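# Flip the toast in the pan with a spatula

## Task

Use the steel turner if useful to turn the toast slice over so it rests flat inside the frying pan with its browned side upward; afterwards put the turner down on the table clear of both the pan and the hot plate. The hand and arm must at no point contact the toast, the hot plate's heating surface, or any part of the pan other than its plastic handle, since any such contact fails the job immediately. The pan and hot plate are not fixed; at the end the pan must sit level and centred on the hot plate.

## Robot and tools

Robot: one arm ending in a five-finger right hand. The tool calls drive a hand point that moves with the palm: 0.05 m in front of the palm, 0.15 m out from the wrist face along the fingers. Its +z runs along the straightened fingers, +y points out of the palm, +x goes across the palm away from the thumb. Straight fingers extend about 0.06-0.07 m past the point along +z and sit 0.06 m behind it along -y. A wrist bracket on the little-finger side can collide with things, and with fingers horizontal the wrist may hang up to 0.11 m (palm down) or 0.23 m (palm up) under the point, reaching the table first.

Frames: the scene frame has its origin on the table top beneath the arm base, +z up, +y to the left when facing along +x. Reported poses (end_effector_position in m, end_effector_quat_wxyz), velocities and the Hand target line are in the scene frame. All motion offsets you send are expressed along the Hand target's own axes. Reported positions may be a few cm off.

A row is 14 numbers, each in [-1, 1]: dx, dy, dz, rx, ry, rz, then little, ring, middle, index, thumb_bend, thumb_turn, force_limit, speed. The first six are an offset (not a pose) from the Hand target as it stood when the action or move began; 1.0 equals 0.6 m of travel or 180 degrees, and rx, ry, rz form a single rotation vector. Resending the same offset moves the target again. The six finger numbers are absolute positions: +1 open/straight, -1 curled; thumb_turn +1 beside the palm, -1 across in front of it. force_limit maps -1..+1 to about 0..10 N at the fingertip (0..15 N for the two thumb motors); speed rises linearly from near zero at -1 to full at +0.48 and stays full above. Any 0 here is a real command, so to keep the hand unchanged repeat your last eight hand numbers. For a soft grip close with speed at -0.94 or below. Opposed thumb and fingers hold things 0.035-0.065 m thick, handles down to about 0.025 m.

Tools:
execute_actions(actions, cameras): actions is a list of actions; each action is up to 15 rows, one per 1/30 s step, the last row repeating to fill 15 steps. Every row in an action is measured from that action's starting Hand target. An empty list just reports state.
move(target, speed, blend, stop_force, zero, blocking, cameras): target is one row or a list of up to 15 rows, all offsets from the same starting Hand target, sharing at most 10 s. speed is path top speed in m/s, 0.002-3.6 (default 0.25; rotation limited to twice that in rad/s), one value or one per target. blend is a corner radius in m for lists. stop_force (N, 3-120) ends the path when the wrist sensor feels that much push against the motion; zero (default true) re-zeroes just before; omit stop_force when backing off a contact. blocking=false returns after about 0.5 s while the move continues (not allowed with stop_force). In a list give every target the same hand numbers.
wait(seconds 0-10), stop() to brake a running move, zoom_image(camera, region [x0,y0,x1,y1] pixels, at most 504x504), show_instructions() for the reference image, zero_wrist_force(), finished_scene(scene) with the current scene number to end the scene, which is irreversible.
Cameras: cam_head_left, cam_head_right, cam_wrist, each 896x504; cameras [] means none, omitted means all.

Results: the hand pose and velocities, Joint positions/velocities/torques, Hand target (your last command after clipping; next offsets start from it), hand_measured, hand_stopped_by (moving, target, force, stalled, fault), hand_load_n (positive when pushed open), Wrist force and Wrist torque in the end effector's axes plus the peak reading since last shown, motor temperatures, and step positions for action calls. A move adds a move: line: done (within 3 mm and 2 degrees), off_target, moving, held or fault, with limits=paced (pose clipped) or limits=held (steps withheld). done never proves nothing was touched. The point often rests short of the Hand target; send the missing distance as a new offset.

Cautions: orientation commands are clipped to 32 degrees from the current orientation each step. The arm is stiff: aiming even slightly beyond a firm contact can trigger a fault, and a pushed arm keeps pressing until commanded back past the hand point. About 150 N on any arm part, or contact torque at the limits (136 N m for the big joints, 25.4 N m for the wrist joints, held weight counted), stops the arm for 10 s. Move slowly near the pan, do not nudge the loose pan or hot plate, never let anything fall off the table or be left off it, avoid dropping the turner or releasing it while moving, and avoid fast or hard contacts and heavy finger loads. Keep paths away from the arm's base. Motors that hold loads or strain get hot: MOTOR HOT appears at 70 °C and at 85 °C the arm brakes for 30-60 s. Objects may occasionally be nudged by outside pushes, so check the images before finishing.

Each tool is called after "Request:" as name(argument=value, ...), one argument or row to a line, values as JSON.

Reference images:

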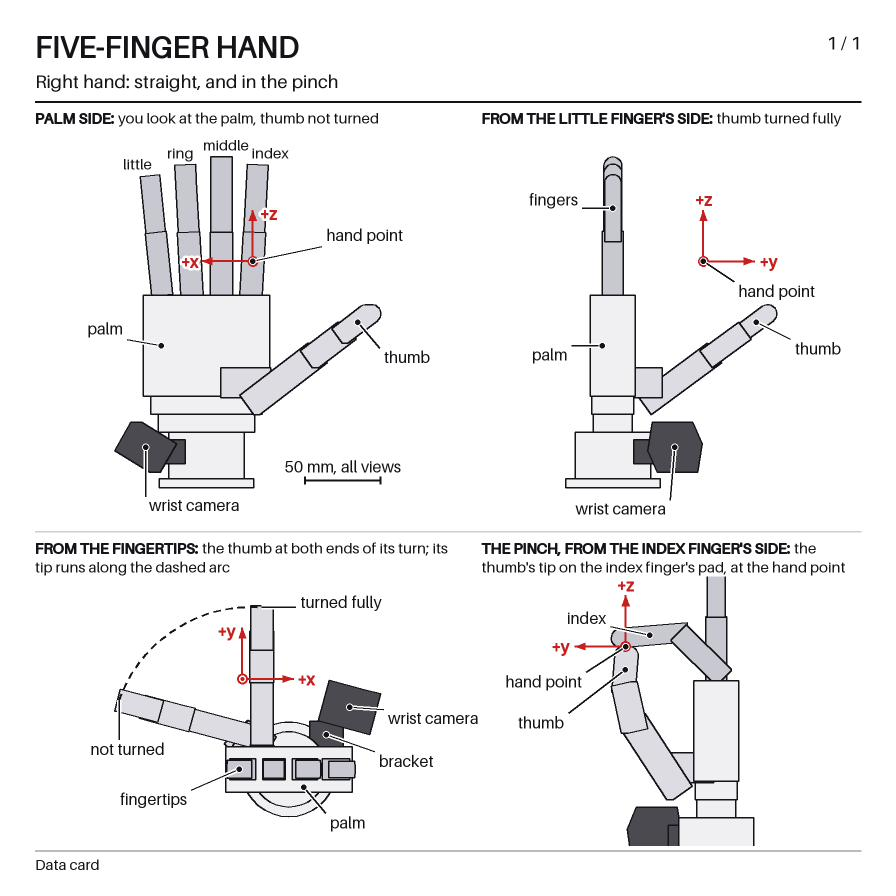

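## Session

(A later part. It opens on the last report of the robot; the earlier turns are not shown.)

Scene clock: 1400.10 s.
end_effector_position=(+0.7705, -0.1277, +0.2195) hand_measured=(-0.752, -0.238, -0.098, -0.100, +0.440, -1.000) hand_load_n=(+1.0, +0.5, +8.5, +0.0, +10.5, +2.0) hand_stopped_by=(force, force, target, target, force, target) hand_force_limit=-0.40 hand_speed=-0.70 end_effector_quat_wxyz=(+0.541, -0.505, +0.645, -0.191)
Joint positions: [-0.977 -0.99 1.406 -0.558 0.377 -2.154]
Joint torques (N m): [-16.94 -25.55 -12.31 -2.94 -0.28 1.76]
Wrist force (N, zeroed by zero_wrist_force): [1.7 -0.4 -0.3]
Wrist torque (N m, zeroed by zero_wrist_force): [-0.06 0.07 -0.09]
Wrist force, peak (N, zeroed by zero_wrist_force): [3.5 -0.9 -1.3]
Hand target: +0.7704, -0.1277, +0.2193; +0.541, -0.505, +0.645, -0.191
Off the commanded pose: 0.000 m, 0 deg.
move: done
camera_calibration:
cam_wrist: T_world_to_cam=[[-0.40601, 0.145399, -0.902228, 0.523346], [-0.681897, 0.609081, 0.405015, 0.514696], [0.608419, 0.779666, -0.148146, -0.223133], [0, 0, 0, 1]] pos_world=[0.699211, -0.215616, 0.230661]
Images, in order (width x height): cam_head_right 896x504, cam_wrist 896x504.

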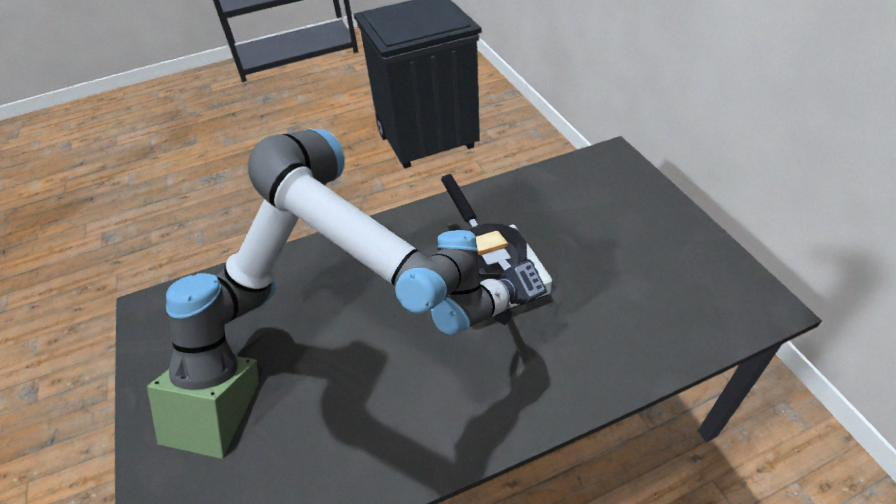

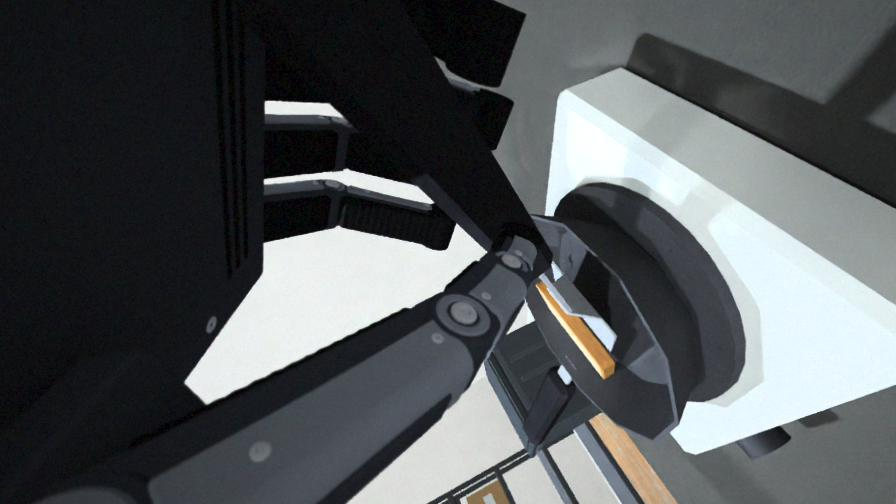

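Request:
move(
  target=[
    [-0.01185, 0.02715, 0.01685, 0.00259, -0.00787, 0.01446, -0.9, -0.9, -0.1, -0.1, 0.0, -1, -0.4, -0.7],
  ],
  speed=0.03,
  cameras=["cam_head_right", "cam_wrist"],
)

Request:
zoom_image(
  camera="cam_head_right",
  region=[440, 205, 540, 305],
)

Request:
zoom_image(
  camera="cam_wrist",
  region=[490, 240, 670, 440],
)

Scene clock: 1427.40 s.
end_effector_position=(+0.7715, -0.1117, +0.2065) hand_measured=(-0.752, -0.238, -0.098, -0.100, +0.440, -1.000) hand_load_n=(+1.0, +0.5, +8.5, +0.0, +11.0, +2.0) hand_stopped_by=(force, force, target, target, force, target) hand_force_limit=-0.40 hand_speed=-0.70 end_effector_quat_wxyz=(+0.555, -0.490, +0.649, -0.175) end_effector_velocity=(+0.000, -0.001, +0.001) end_effector_angular_velocity=(-0.003, +0.000, +0.000)
Joint positions: [-0.95 -0.998 1.462 -0.662 0.397 -2.058]
Joint velocities: [-0.002 0 -0.003 0.007 -0.002 -0.006]
Joint torques (N m): [-30.84 -43.32 -30.57 1.58 -0.55 -1.87]
Wrist force (N, zeroed by zero_wrist_force): [2.4 -0.2 -0.4]
Wrist torque (N m, zeroed by zero_wrist_force): [-0.04 -0.05 0.00]
Wrist force, peak (N, zeroed by zero_wrist_force): [2.4 -0.2 -0.4]
Hand target: +0.7715, -0.1118, +0.2065; +0.555, -0.490, +0.649, -0.175
Off the commanded pose: 0.000 m, 0 deg.
move: done
camera_calibration:
cam_wrist: T_world_to_cam=[[-0.402881, 0.192593, -0.89476, 0.510977], [-0.683413, 0.586973, 0.434062, 0.503616], [0.608797, 0.786365, -0.10486, -0.246687], [0, 0, 0, 1]] pos_world=[0.700223, -0.200034, 0.212734]
Images, in order (width x height): cam_head_right 896x504, cam_wrist 896x504.

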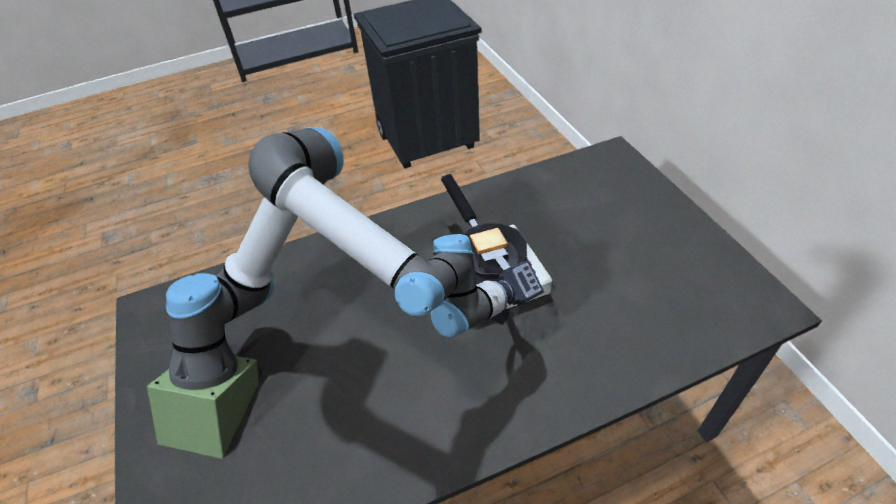

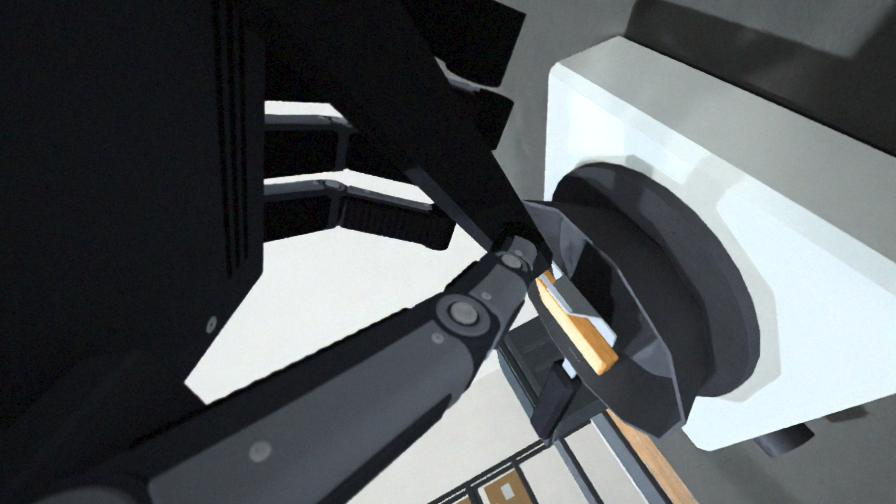

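Scaled by 5.040.

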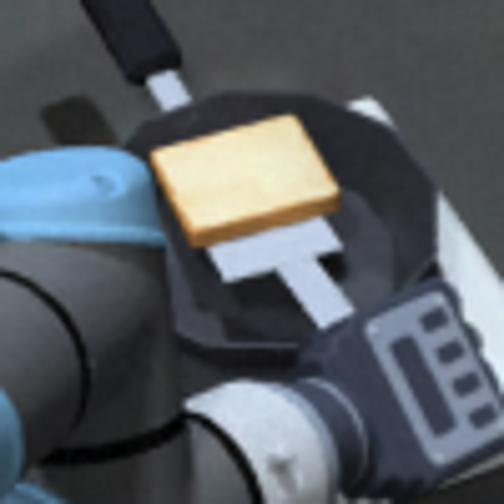

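Scaled by 2.520.

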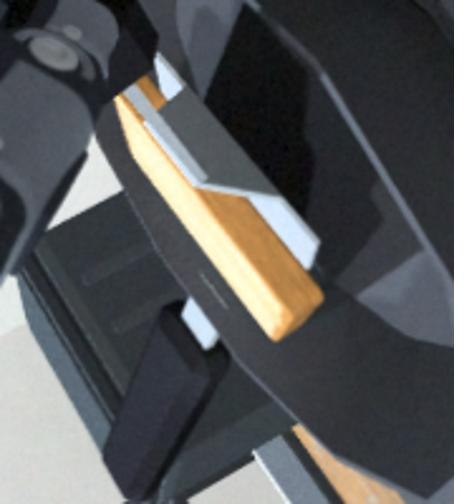

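Request:
move(
  target=[
    [-0.00822, 0.00426, 0.00378, 0, 0, 0, -0.9, -0.9, -0.1, -0.1, 0.0, -1, -0.4, -0.7],
    [0.00642, -0.02167, -0.01291, 0.0069, -0.02097, 0.03856, -0.9, -0.9, -0.1, -0.1, 0.0, -1, -0.4, -0.7],
  ],
  speed=0.035,
  cameras=["cam_head_right", "cam_wrist"],
)

Request:
zoom_image(
  camera="cam_head_right",
  region=[440, 205, 540, 305],
)

Request:
zoom_image(
  camera="cam_wrist",
  region=[490, 240, 670, 440],
)

Scene clock: 1438.73 s.
end_effector_position=(+0.7706, -0.1235, +0.2168) hand_measured=(-0.752, -0.238, -0.098, -0.100, +0.440, -1.000) hand_load_n=(+1.0, +0.5, +8.5, -0.5, +11.0, +2.0) hand_stopped_by=(force, force, target, target, force, target) hand_force_limit=-0.40 hand_speed=-0.70 end_effector_quat_wxyz=(+0.591, -0.450, +0.657, -0.132)
Joint positions: [-0.969 -0.98 1.508 -0.922 0.378 -1.752]
Joint torques (N m): [-17.51 -39.86 -21.25 1.52 1.72 -2.02]
Wrist force (N, zeroed by zero_wrist_force): [2.7 -0.1 -0.6]
Wrist torque (N m, zeroed by zero_wrist_force): [0.04 -0.02 -0.06]
Wrist force, peak (N, zeroed by zero_wrist_force): [2.7 -0.3 -0.6]
Hand target: +0.7707, -0.1234, +0.2169; +0.591, -0.450, +0.656, -0.132
Off the commanded pose: 0.000 m, 0 deg.
move: done
camera_calibration:
cam_wrist: T_world_to_cam=[[-0.394453, 0.315262, -0.863143, 0.523934], [-0.687744, 0.521676, 0.504838, 0.485304], [0.609438, 0.792757, 0.0110429, -0.260607], [0, 0, 0, 1]] pos_world=[0.699256, -0.21175, 0.210108]
Images, in order (width x height): cam_head_right 896x504, cam_wrist 896x504.

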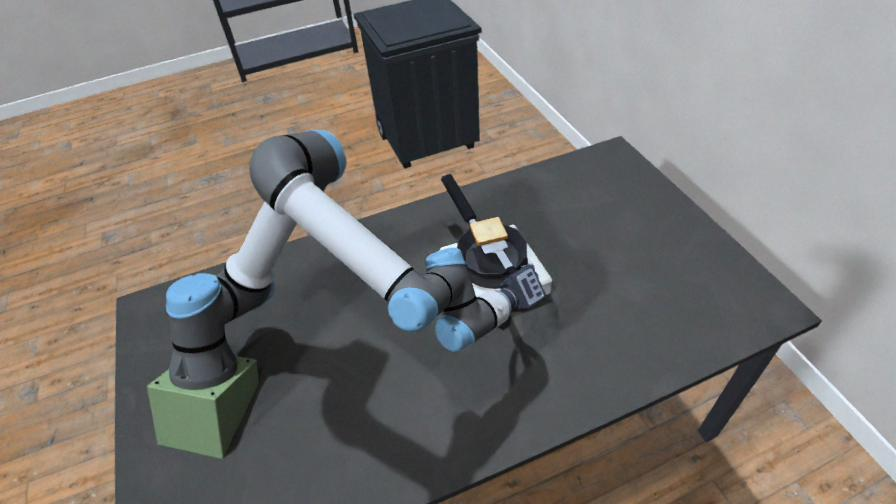

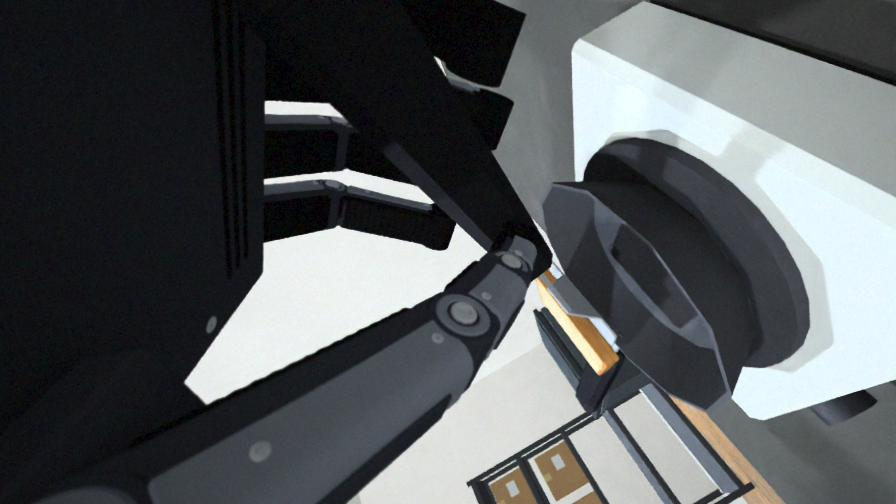

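Scaled by 5.040.

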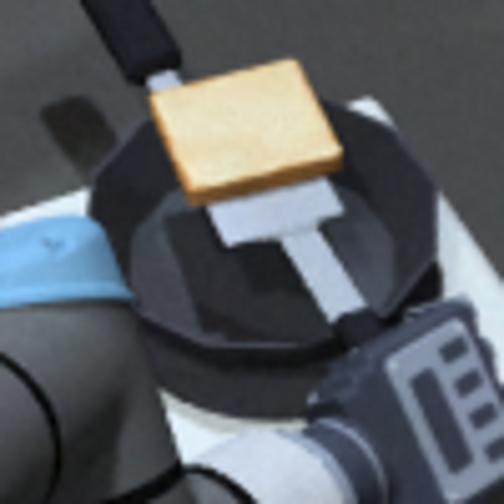

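Scaled by 2.520.

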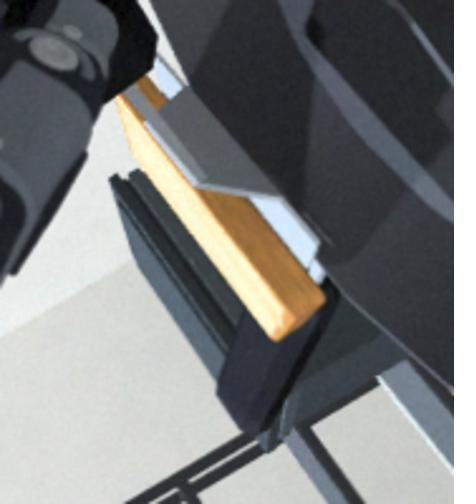

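Request:
move(
  target=[
    [0.02303, -0.06483, -0.0393, -0.00517, 0.01573, -0.02892, -0.9, -0.9, -0.1, -0.1, 0.0, -1, -0.4, -0.7],
    [0.04527, -0.03367, -0.02633, -0.0069, 0.02097, -0.03856, -0.9, -0.9, -0.1, -0.1, 0.0, -1, -0.4, -0.7],
  ],
  speed=[0.06, 0.04],
  cameras=["cam_head_right", "cam_wrist"],
)

Request:
zoom_image(
  camera="cam_head_right",
  region=[440, 205, 540, 305],
)

Request:
zoom_image(
  camera="cam_wrist",
  region=[490, 240, 670, 440],
)

Scene clock: 1457.03 s.
end_effector_position=(+0.7681, -0.1606, +0.2174) hand_measured=(-0.752, -0.238, -0.098, -0.100, +0.440, -1.000) hand_load_n=(+1.0, +0.5, +8.5, +0.0, +10.5, +2.5) hand_stopped_by=(force, force, target, target, force, target) hand_force_limit=-0.40 hand_speed=-0.70 end_effector_quat_wxyz=(+0.555, -0.490, +0.649, -0.175)
Joint positions: [-1.009 -0.937 1.39 -0.683 0.34 -2.024]
Joint torques (N m): [-30.15 -46.83 -25.52 -3.26 -0.3 2.44]
Wrist force (N, zeroed by zero_wrist_force): [2.1 -0.2 -0.6]
Wrist torque (N m, zeroed by zero_wrist_force): [0.00 0.01 -0.04]
Wrist force, peak (N, zeroed by zero_wrist_force): [2.7 -0.3 -0.7]
Hand target: +0.7682, -0.1606, +0.2176; +0.555, -0.490, +0.649, -0.175
Off the commanded pose: 0.000 m, 0 deg.
move: done
camera_calibration:
cam_wrist: T_world_to_cam=[[-0.403226, 0.19298, -0.894521, 0.529059], [-0.683107, 0.586963, 0.434556, 0.524938], [0.608911, 0.786278, -0.104853, -0.205123], [0, 0, 0, 1]] pos_world=[0.696822, -0.248934, 0.223631]
Images, in order (width x height): cam_head_right 896x504, cam_wrist 896x504.

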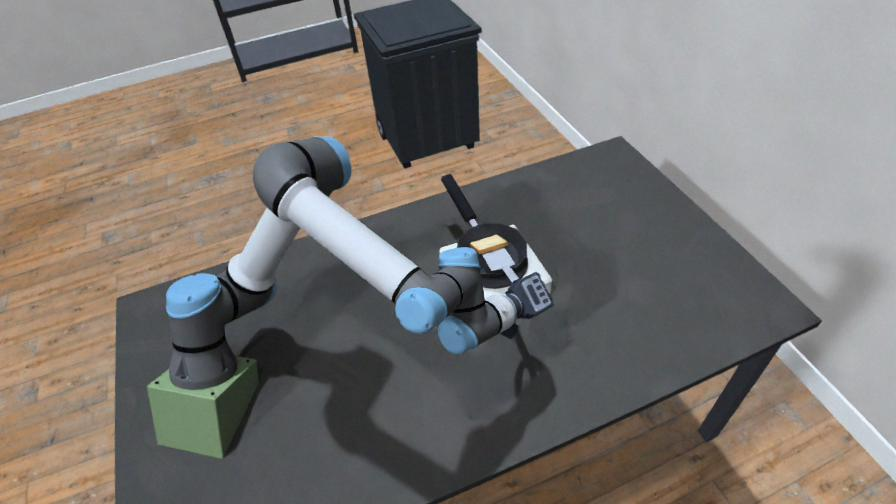

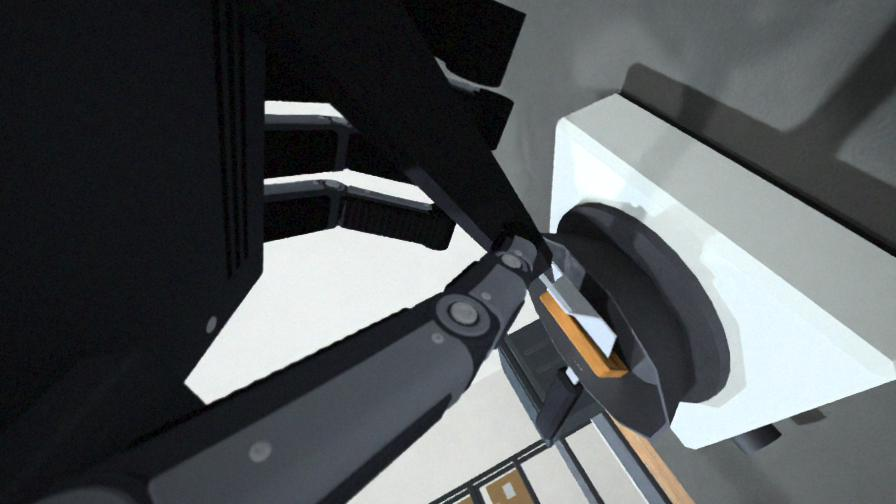

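Scaled by 5.040.

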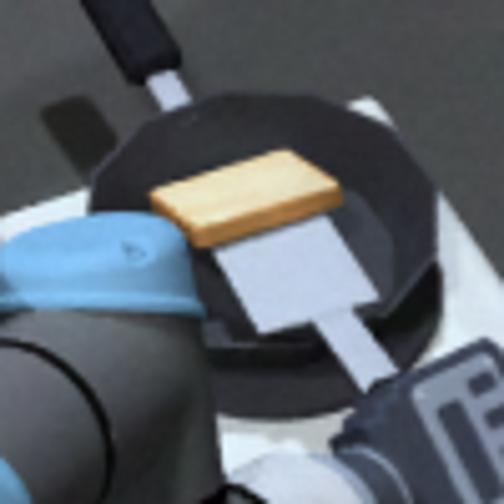

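Scaled by 2.520.

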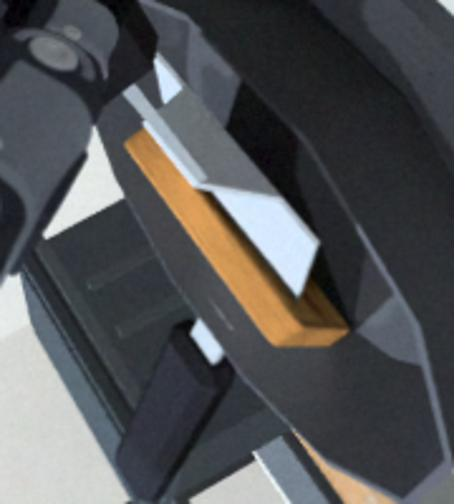

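Request:
move(
  target=[
    [-0.04783, -0.01587, -0.0001, -0.00345, 0.01049, -0.01928, -0.9, -0.9, -0.1, -0.1, 0.0, -1, -0.4, -0.7],
  ],
  speed=0.03,
  cameras=["cam_head_right", "cam_wrist"],
)

Request:
zoom_image(
  camera="cam_head_right",
  region=[440, 205, 540, 305],
)

Request:
zoom_image(
  camera="cam_wrist",
  region=[490, 240, 670, 440],
)

Scene clock: 1494.43 s.
end_effector_position=(+0.7696, -0.1411, +0.2408) hand_measured=(-0.752, -0.238, -0.098, -0.100, +0.440, -1.000) hand_load_n=(+1.0, +0.5, +8.5, +0.0, +11.0, +2.5) hand_stopped_by=(force, force, target, target, force, target) hand_force_limit=-0.40 hand_speed=-0.70 end_effector_quat_wxyz=(+0.536, -0.510, +0.643, -0.197)
Joint positions: [-1.006 -0.987 1.357 -0.498 0.35 -2.181]
Joint torques (N m): [-17.18 -25 -12.94 -3.36 0.05 2.52]
Wrist force (N, zeroed by zero_wrist_force): [2.2 0.1 -0.4]
Wrist torque (N m, zeroed by zero_wrist_force): [0.02 -0.01 -0.01]
Wrist force, peak (N, zeroed by zero_wrist_force): [2.5 -0.4 -0.5]
Hand target: +0.7695, -0.1412, +0.2407; +0.536, -0.510, +0.643, -0.197
Off the commanded pose: 0.000 m, 0 deg.
move: done
camera_calibration:
cam_wrist: T_world_to_cam=[[-0.407132, 0.129533, -0.904137, 0.543201], [-0.681503, 0.615977, 0.395129, 0.516624], [0.60811, 0.777042, -0.162507, -0.205672], [0, 0, 0, 1]] pos_world=[0.698307, -0.228775, 0.253572]
Images, in order (width x height): cam_head_right 896x504, cam_wrist 896x504.

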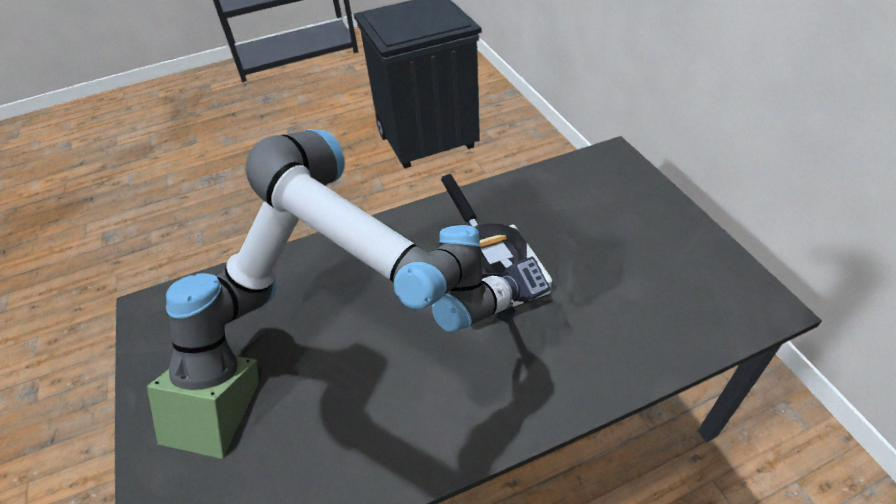

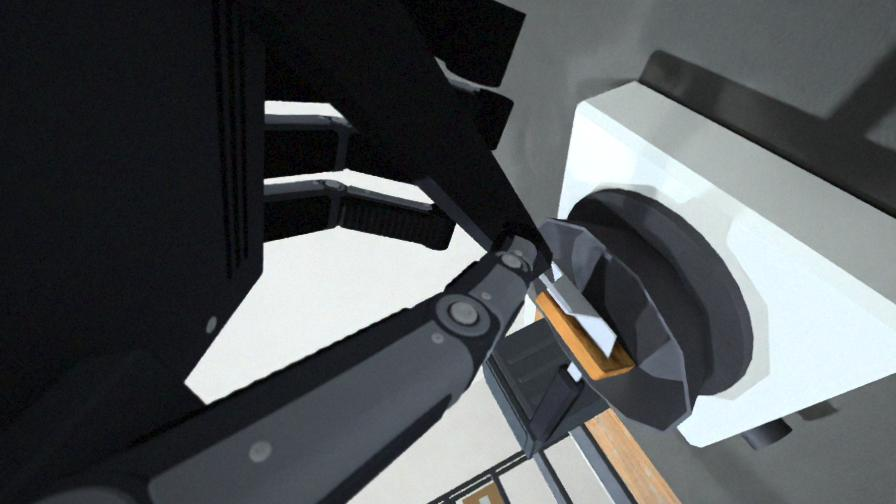

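Scaled by 5.040.

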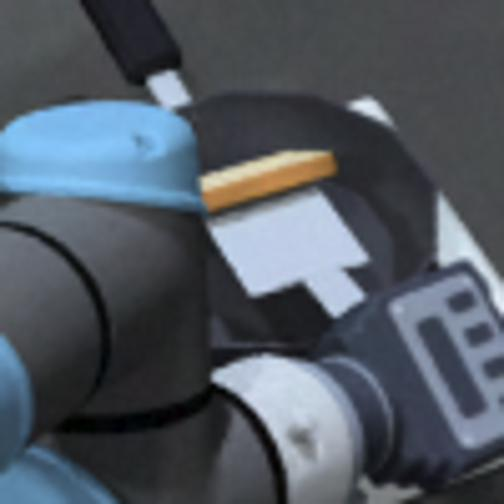

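Scaled by 2.520.

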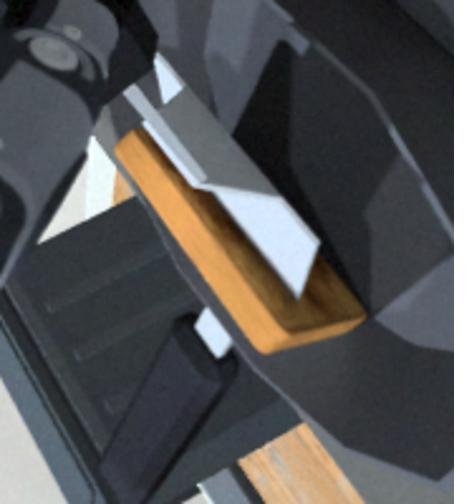

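Request:
move(
  target=[
    [-0.04012, -0.01812, -0.00268, -0.00345, 0.01049, -0.01928, -0.9, -0.9, -0.1, -0.1, 0.0, -1, -0.4, -0.7],
    [-0.08055, -0.03485, -0.00455, -0.0069, 0.02097, -0.03856, -0.9, -0.9, -0.1, -0.1, 0.0, -1, -0.4, -0.7],
  ],
  speed=0.03,
  cameras=["cam_head_right", "cam_wrist"],
)

Request:
zoom_image(
  camera="cam_head_right",
  region=[440, 205, 540, 305],
)

Request:
zoom_image(
  camera="cam_wrist",
  region=[490, 240, 670, 440],
)

Scene clock: 1504.53 s.
end_effector_position=(+0.7719, -0.1084, +0.2821) hand_measured=(-0.752, -0.238, -0.098, -0.100, +0.440, -1.000) hand_load_n=(+1.0, +0.5, +8.5, +0.0, +10.5, +2.5) hand_stopped_by=(force, force, target, target, force, target) hand_force_limit=-0.40 hand_speed=-0.70 end_effector_quat_wxyz=(+0.496, -0.547, +0.631, -0.239)
Joint positions: [-0.999 -1.06 1.277 -0.169 0.386 -2.466]
Joint torques (N m): [-18.1 -22.26 -13.15 -2.73 -0.99 2.47]
Wrist force (N, zeroed by zero_wrist_force): [1.4 -0.7 -0.4]
Wrist torque (N m, zeroed by zero_wrist_force): [-0.09 -0.02 -0.03]
Wrist force, peak (N, zeroed by zero_wrist_force): [2.7 0.2 -0.4]
Hand target: +0.7718, -0.1085, +0.2820; +0.496, -0.547, +0.631, -0.238
Off the commanded pose: 0.000 m, 0 deg.
move: done
camera_calibration:
cam_wrist: T_world_to_cam=[[-0.415994, 0.00308236, -0.909362, 0.571922], [-0.678065, 0.665288, 0.312441, 0.507729], [0.605951, 0.74658, -0.274666, -0.195699], [0, 0, 0, 1]] pos_world=[0.700774, -0.193444, 0.307697]
Images, in order (width x height): cam_head_right 896x504, cam_wrist 896x504.

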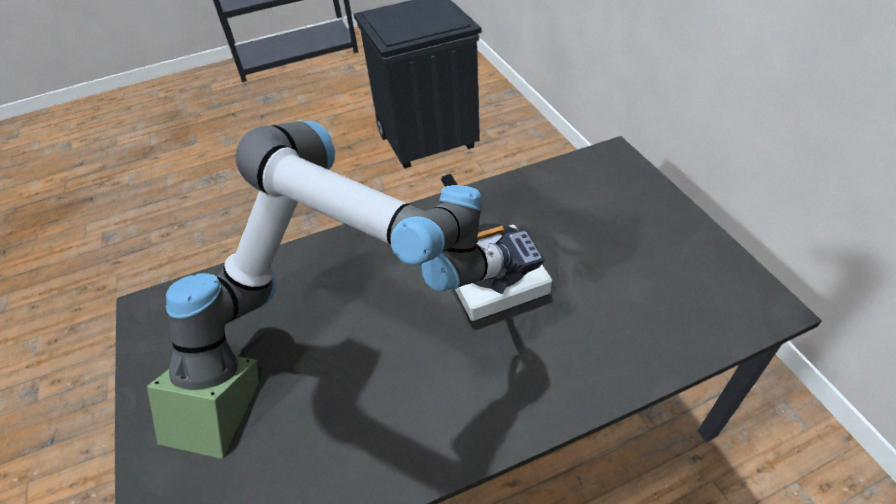

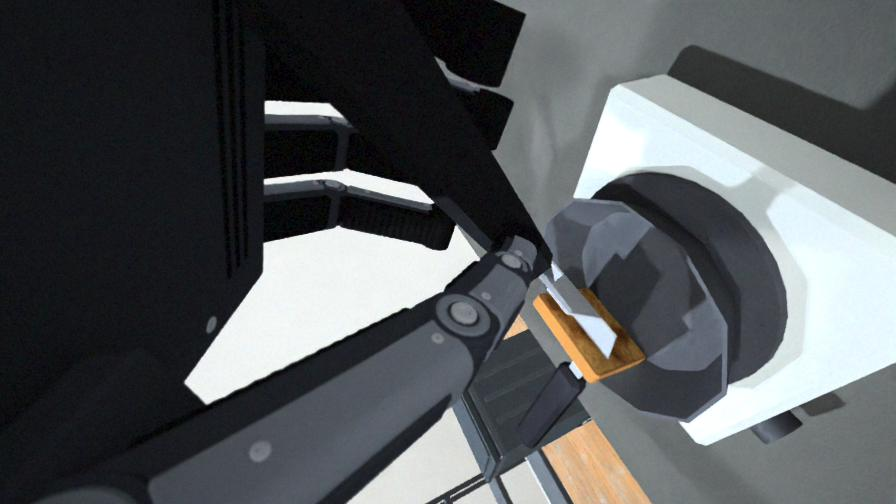

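Scaled by 5.040.

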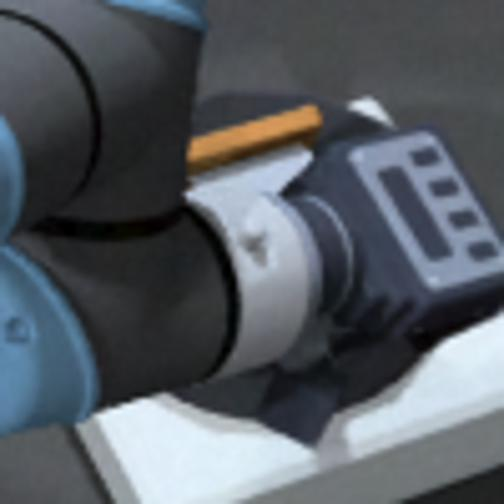

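Scaled by 2.520.

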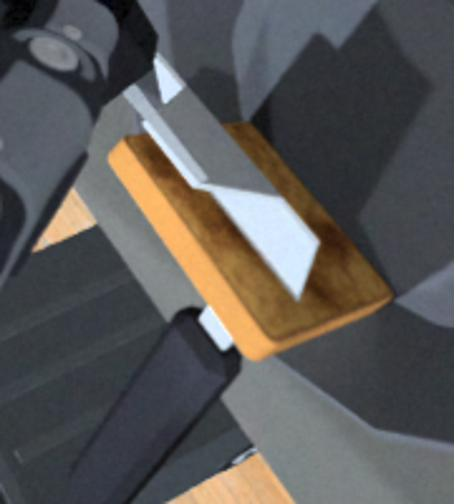

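Request:
move(
  target=[
    [-0.03958, -0.0178, -0.0026, -0.00345, 0.01049, -0.01928, -0.9, -0.9, -0.1, -0.1, 0.0, -1, -0.4, -0.7],
    [-0.08032, -0.03185, -0.00297, -0.0069, 0.02097, -0.03856, -0.9, -0.9, -0.1, -0.1, 0.0, -1, -0.4, -0.7],
  ],
  speed=0.03,
  cameras=["cam_head_right", "cam_wrist"],
)

Request:
zoom_image(
  camera="cam_head_right",
  region=[440, 205, 540, 305],
)

Request:
zoom_image(
  camera="cam_wrist",
  region=[490, 240, 670, 440],
)

Scene clock: 1516.93 s.
end_effector_position=(+0.7746, -0.0696, +0.3165) hand_measured=(-0.752, -0.238, -0.098, -0.100, +0.440, -1.000) hand_load_n=(+1.0, +0.5, +8.5, +0.0, +10.5, +2.5) hand_stopped_by=(force, force, target, target, force, target) hand_force_limit=-0.40 hand_speed=-0.70 end_effector_quat_wxyz=(-0.454, +0.581, -0.615, +0.279) end_effector_velocity=(+0.000, +0.000, -0.001) end_effector_angular_velocity=(+0.004, +0.000, +0.002)
Joint positions: [-0.975 -1.13 1.21 0.093 0.454 -2.7]
Joint velocities: [0 0.002 0.001 -0.005 -0.003 0.005]
Joint torques (N m): [-26.15 -20.68 -13.46 -3.11 -1.05 2.11]
Wrist force (N, zeroed by zero_wrist_force): [1.0 -0.1 -0.7]
Wrist torque (N m, zeroed by zero_wrist_force): [0.02 -0.03 -0.01]
Wrist force, peak (N, zeroed by zero_wrist_force): [2.0 -0.4 -0.3]
Hand target: +0.7745, -0.0698, +0.3164; -0.454, +0.581, -0.615, +0.279
Off the commanded pose: 0.000 m, 0 deg.
move: done
camera_calibration:
cam_wrist: T_world_to_cam=[[-0.424903, -0.12298, -0.896846, 0.598334], [-0.675546, 0.702558, 0.223718, 0.501736], [0.602574, 0.700919, -0.381598, -0.183651], [0, 0, 0, 1]] pos_world=[0.703843, -0.150191, 0.354286]
Images, in order (width x height): cam_head_right 896x504, cam_wrist 896x504.

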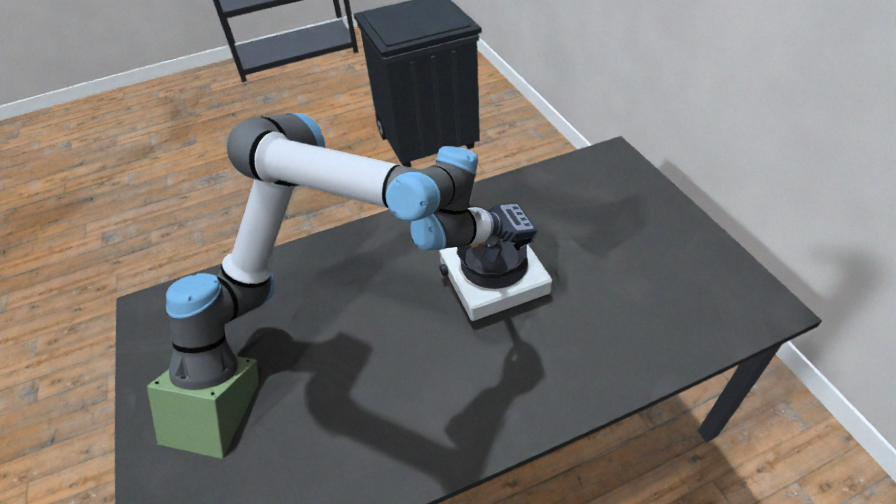

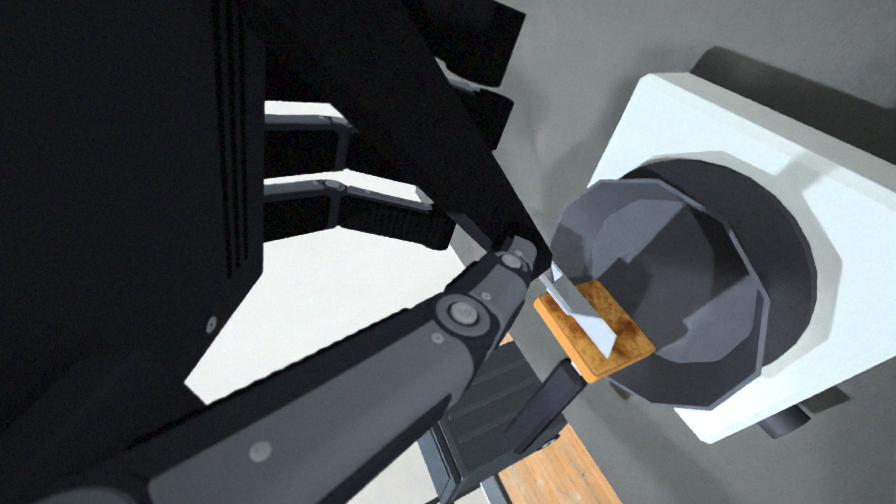

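Scaled by 5.040.

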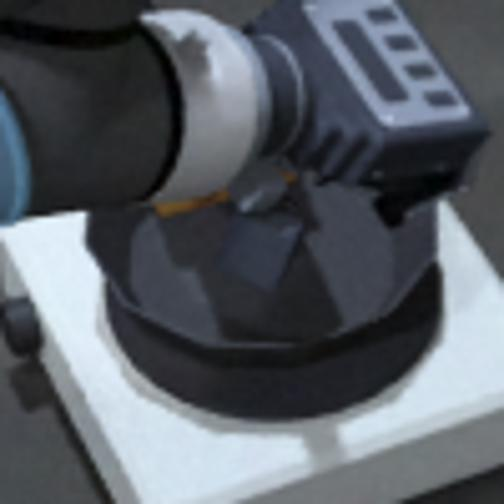

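Scaled by 2.520.

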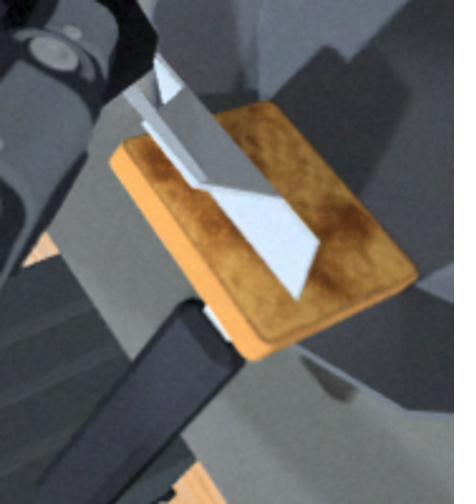

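Request:
move(
  target=[
    [-0.03972, -0.015, -0.00107, -0.00345, 0.01049, -0.01928, -0.9, -0.9, -0.1, -0.1, 0.0, -1, -0.4, -0.7],
    [-0.06265, -0.02067, -0.00005, -0.00517, 0.01573, -0.02892, -0.9, -0.9, -0.1, -0.1, 0.0, -1, -0.4, -0.7],
  ],
  speed=0.03,
  cameras=["cam_wrist"],
)

Request:
zoom_image(
  camera="cam_wrist",
  region=[490, 200, 730, 440],
)

Scene clock: 1536.70 s.
end_effector_position=(+0.7770, -0.0353, +0.3361) hand_measured=(-0.752, -0.238, -0.098, -0.100, +0.440, -1.000) hand_load_n=(+1.5, +0.5, +8.5, +0.0, +10.5, +2.5) hand_stopped_by=(force, force, target, target, force, target) hand_force_limit=-0.40 hand_speed=-0.70 end_effector_quat_wxyz=(-0.421, +0.605, -0.601, +0.309)
Joint positions: [-0.94 -1.185 1.173 0.242 0.529 -2.838]
Joint torques (N m): [-25.52 -18.9 -15.91 -2.91 -1.21 2.42]
Wrist force (N, zeroed by zero_wrist_force): [0.6 0.3 -0.1]
Wrist torque (N m, zeroed by zero_wrist_force): [0.03 0.02 0.00]
Wrist force, peak (N, zeroed by zero_wrist_force): [1.9 0.2 -0.6]
Hand target: +0.7769, -0.0355, +0.3360; -0.421, +0.605, -0.601, +0.309
Off the commanded pose: 0.000 m, 0 deg.
move: done
camera_calibration:
cam_wrist: T_world_to_cam=[[-0.431365, -0.215593, -0.876039, 0.615872], [-0.674184, 0.722283, 0.154217, 0.497866], [0.5995, 0.657135, -0.456917, -0.175483], [0, 0, 0, 1]] pos_world=[0.706521, -0.111507, 0.382567]
Images, in order (width x height): cam_wrist 896x504.

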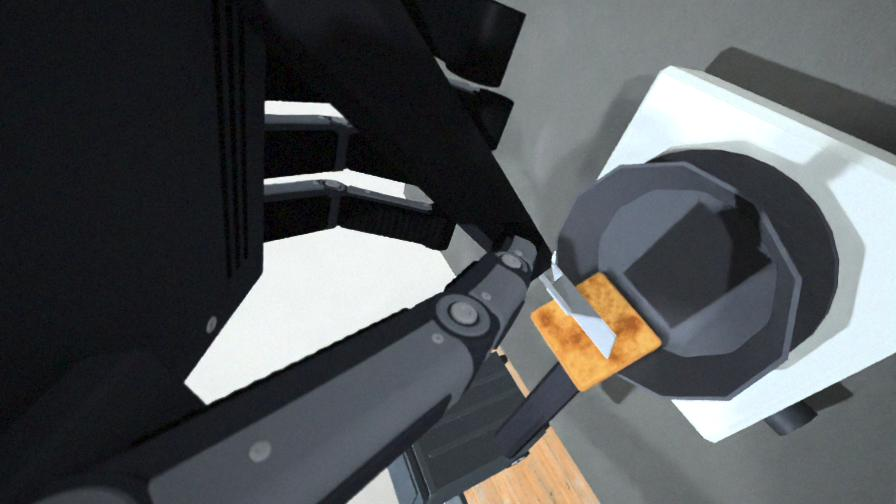

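Scaled by 2.100.

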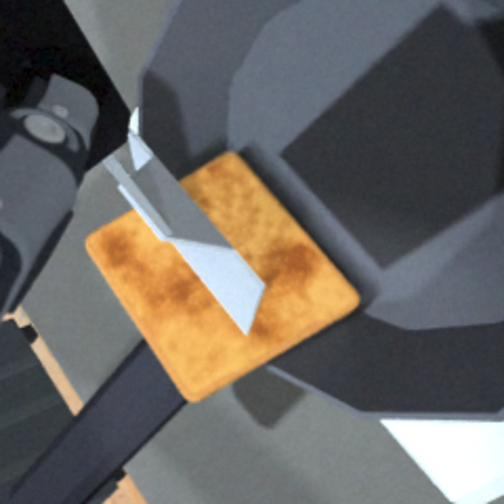

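Request:
move(
  target=[
    [-0.01105, -0.07338, -0.03788, 0, 0, 0, -0.9, -0.9, -0.1, -0.1, 0.0, -1, -0.4, -0.7],
    [-0.01203, -0.02225, -0.00993, 0.0138, -0.04195, 0.07713, -0.9, -0.9, -0.1, -0.1, 0.0, -1, -0.4, -0.7],
  ],
  speed=0.08,
  cameras=["cam_head_left", "cam_head_right", "cam_wrist"],
)

Request:
zoom_image(
  camera="cam_wrist",
  region=[490, 200, 730, 440],
)

Request:
zoom_image(
  camera="cam_head_right",
  region=[420, 165, 560, 305],
)

Request:
zoom_image(
  camera="cam_head_left",
  region=[420, 165, 560, 305],
)

Scene clock: 1562.27 s.
end_effector_position=(+0.7773, -0.0301, +0.3514) hand_measured=(-0.752, -0.238, -0.098, -0.100, +0.440, -1.000) hand_load_n=(+1.0, +0.5, +8.5, +0.0, +11.0, +2.5) hand_stopped_by=(force, force, target, target, force, target) hand_force_limit=-0.40 hand_speed=-0.70 end_effector_quat_wxyz=(+0.506, -0.538, +0.634, -0.228)
Joint positions: [-0.971 -1.193 1.247 -0.046 0.405 -2.398]
Joint torques (N m): [-26.03 -31.83 -25.45 0.38 2.09 0.1]
Wrist force (N, zeroed by zero_wrist_force): [2.0 -0.3 -0.4]
Wrist torque (N m, zeroed by zero_wrist_force): [-0.03 -0.10 0.00]
Wrist force, peak (N, zeroed by zero_wrist_force): [2.3 -0.4 -0.5]
Hand target: +0.7773, -0.0302, +0.3514; +0.506, -0.538, +0.634, -0.228
Off the commanded pose: 0.000 m, 0 deg.
move: done
camera_calibration:
cam_wrist: T_world_to_cam=[[-0.414012, 0.034921, -0.909601, 0.636387], [-0.678818, 0.653912, 0.334074, 0.430312], [0.606465, 0.755764, -0.247022, -0.248334], [0, 0, 0, 1]] pos_world=[0.706181, -0.115928, 0.373758]

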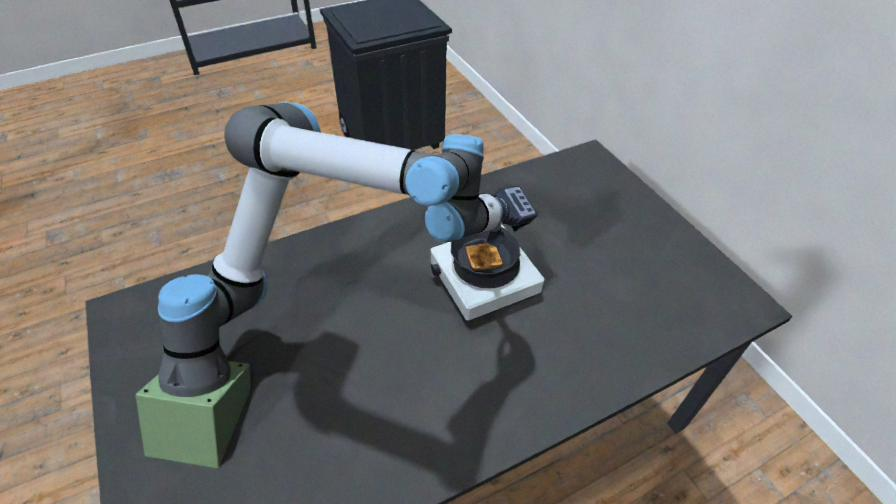

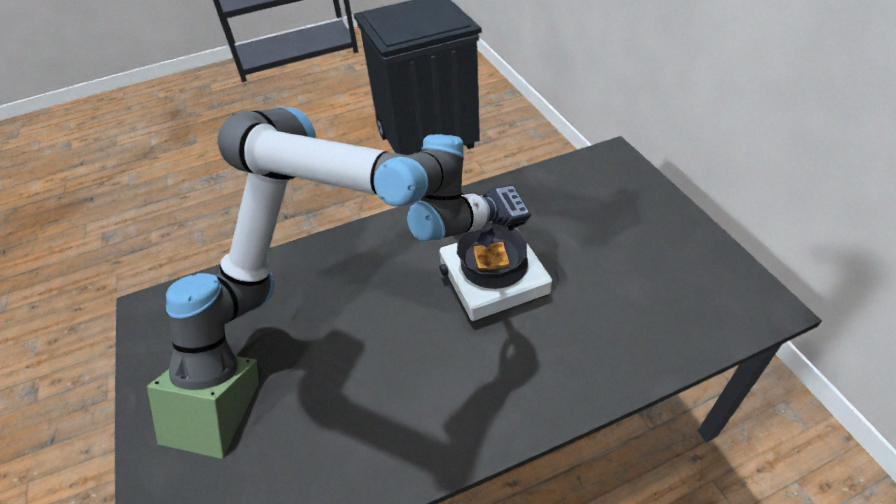

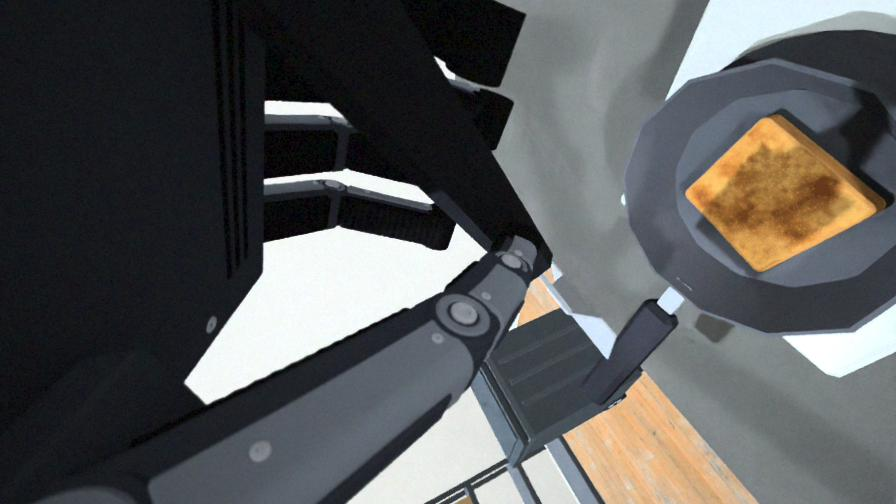

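Scaled by 2.100.

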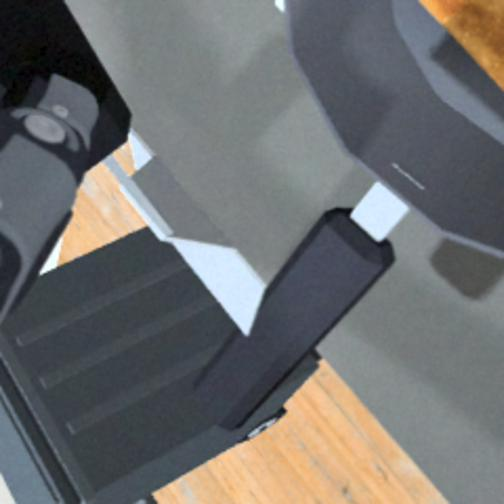

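Scaled by 3.600.

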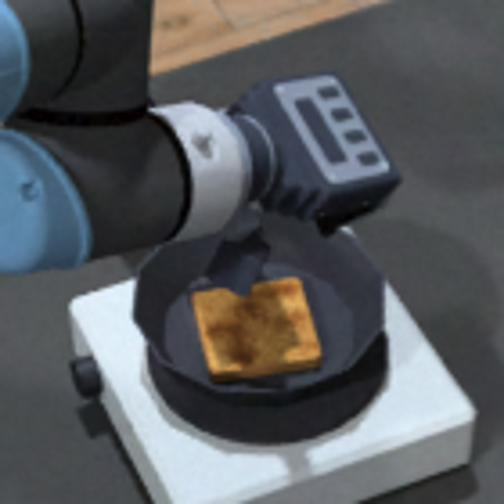

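Scaled by 3.600.

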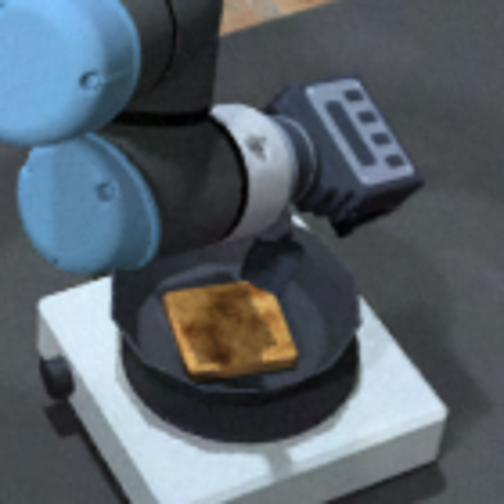

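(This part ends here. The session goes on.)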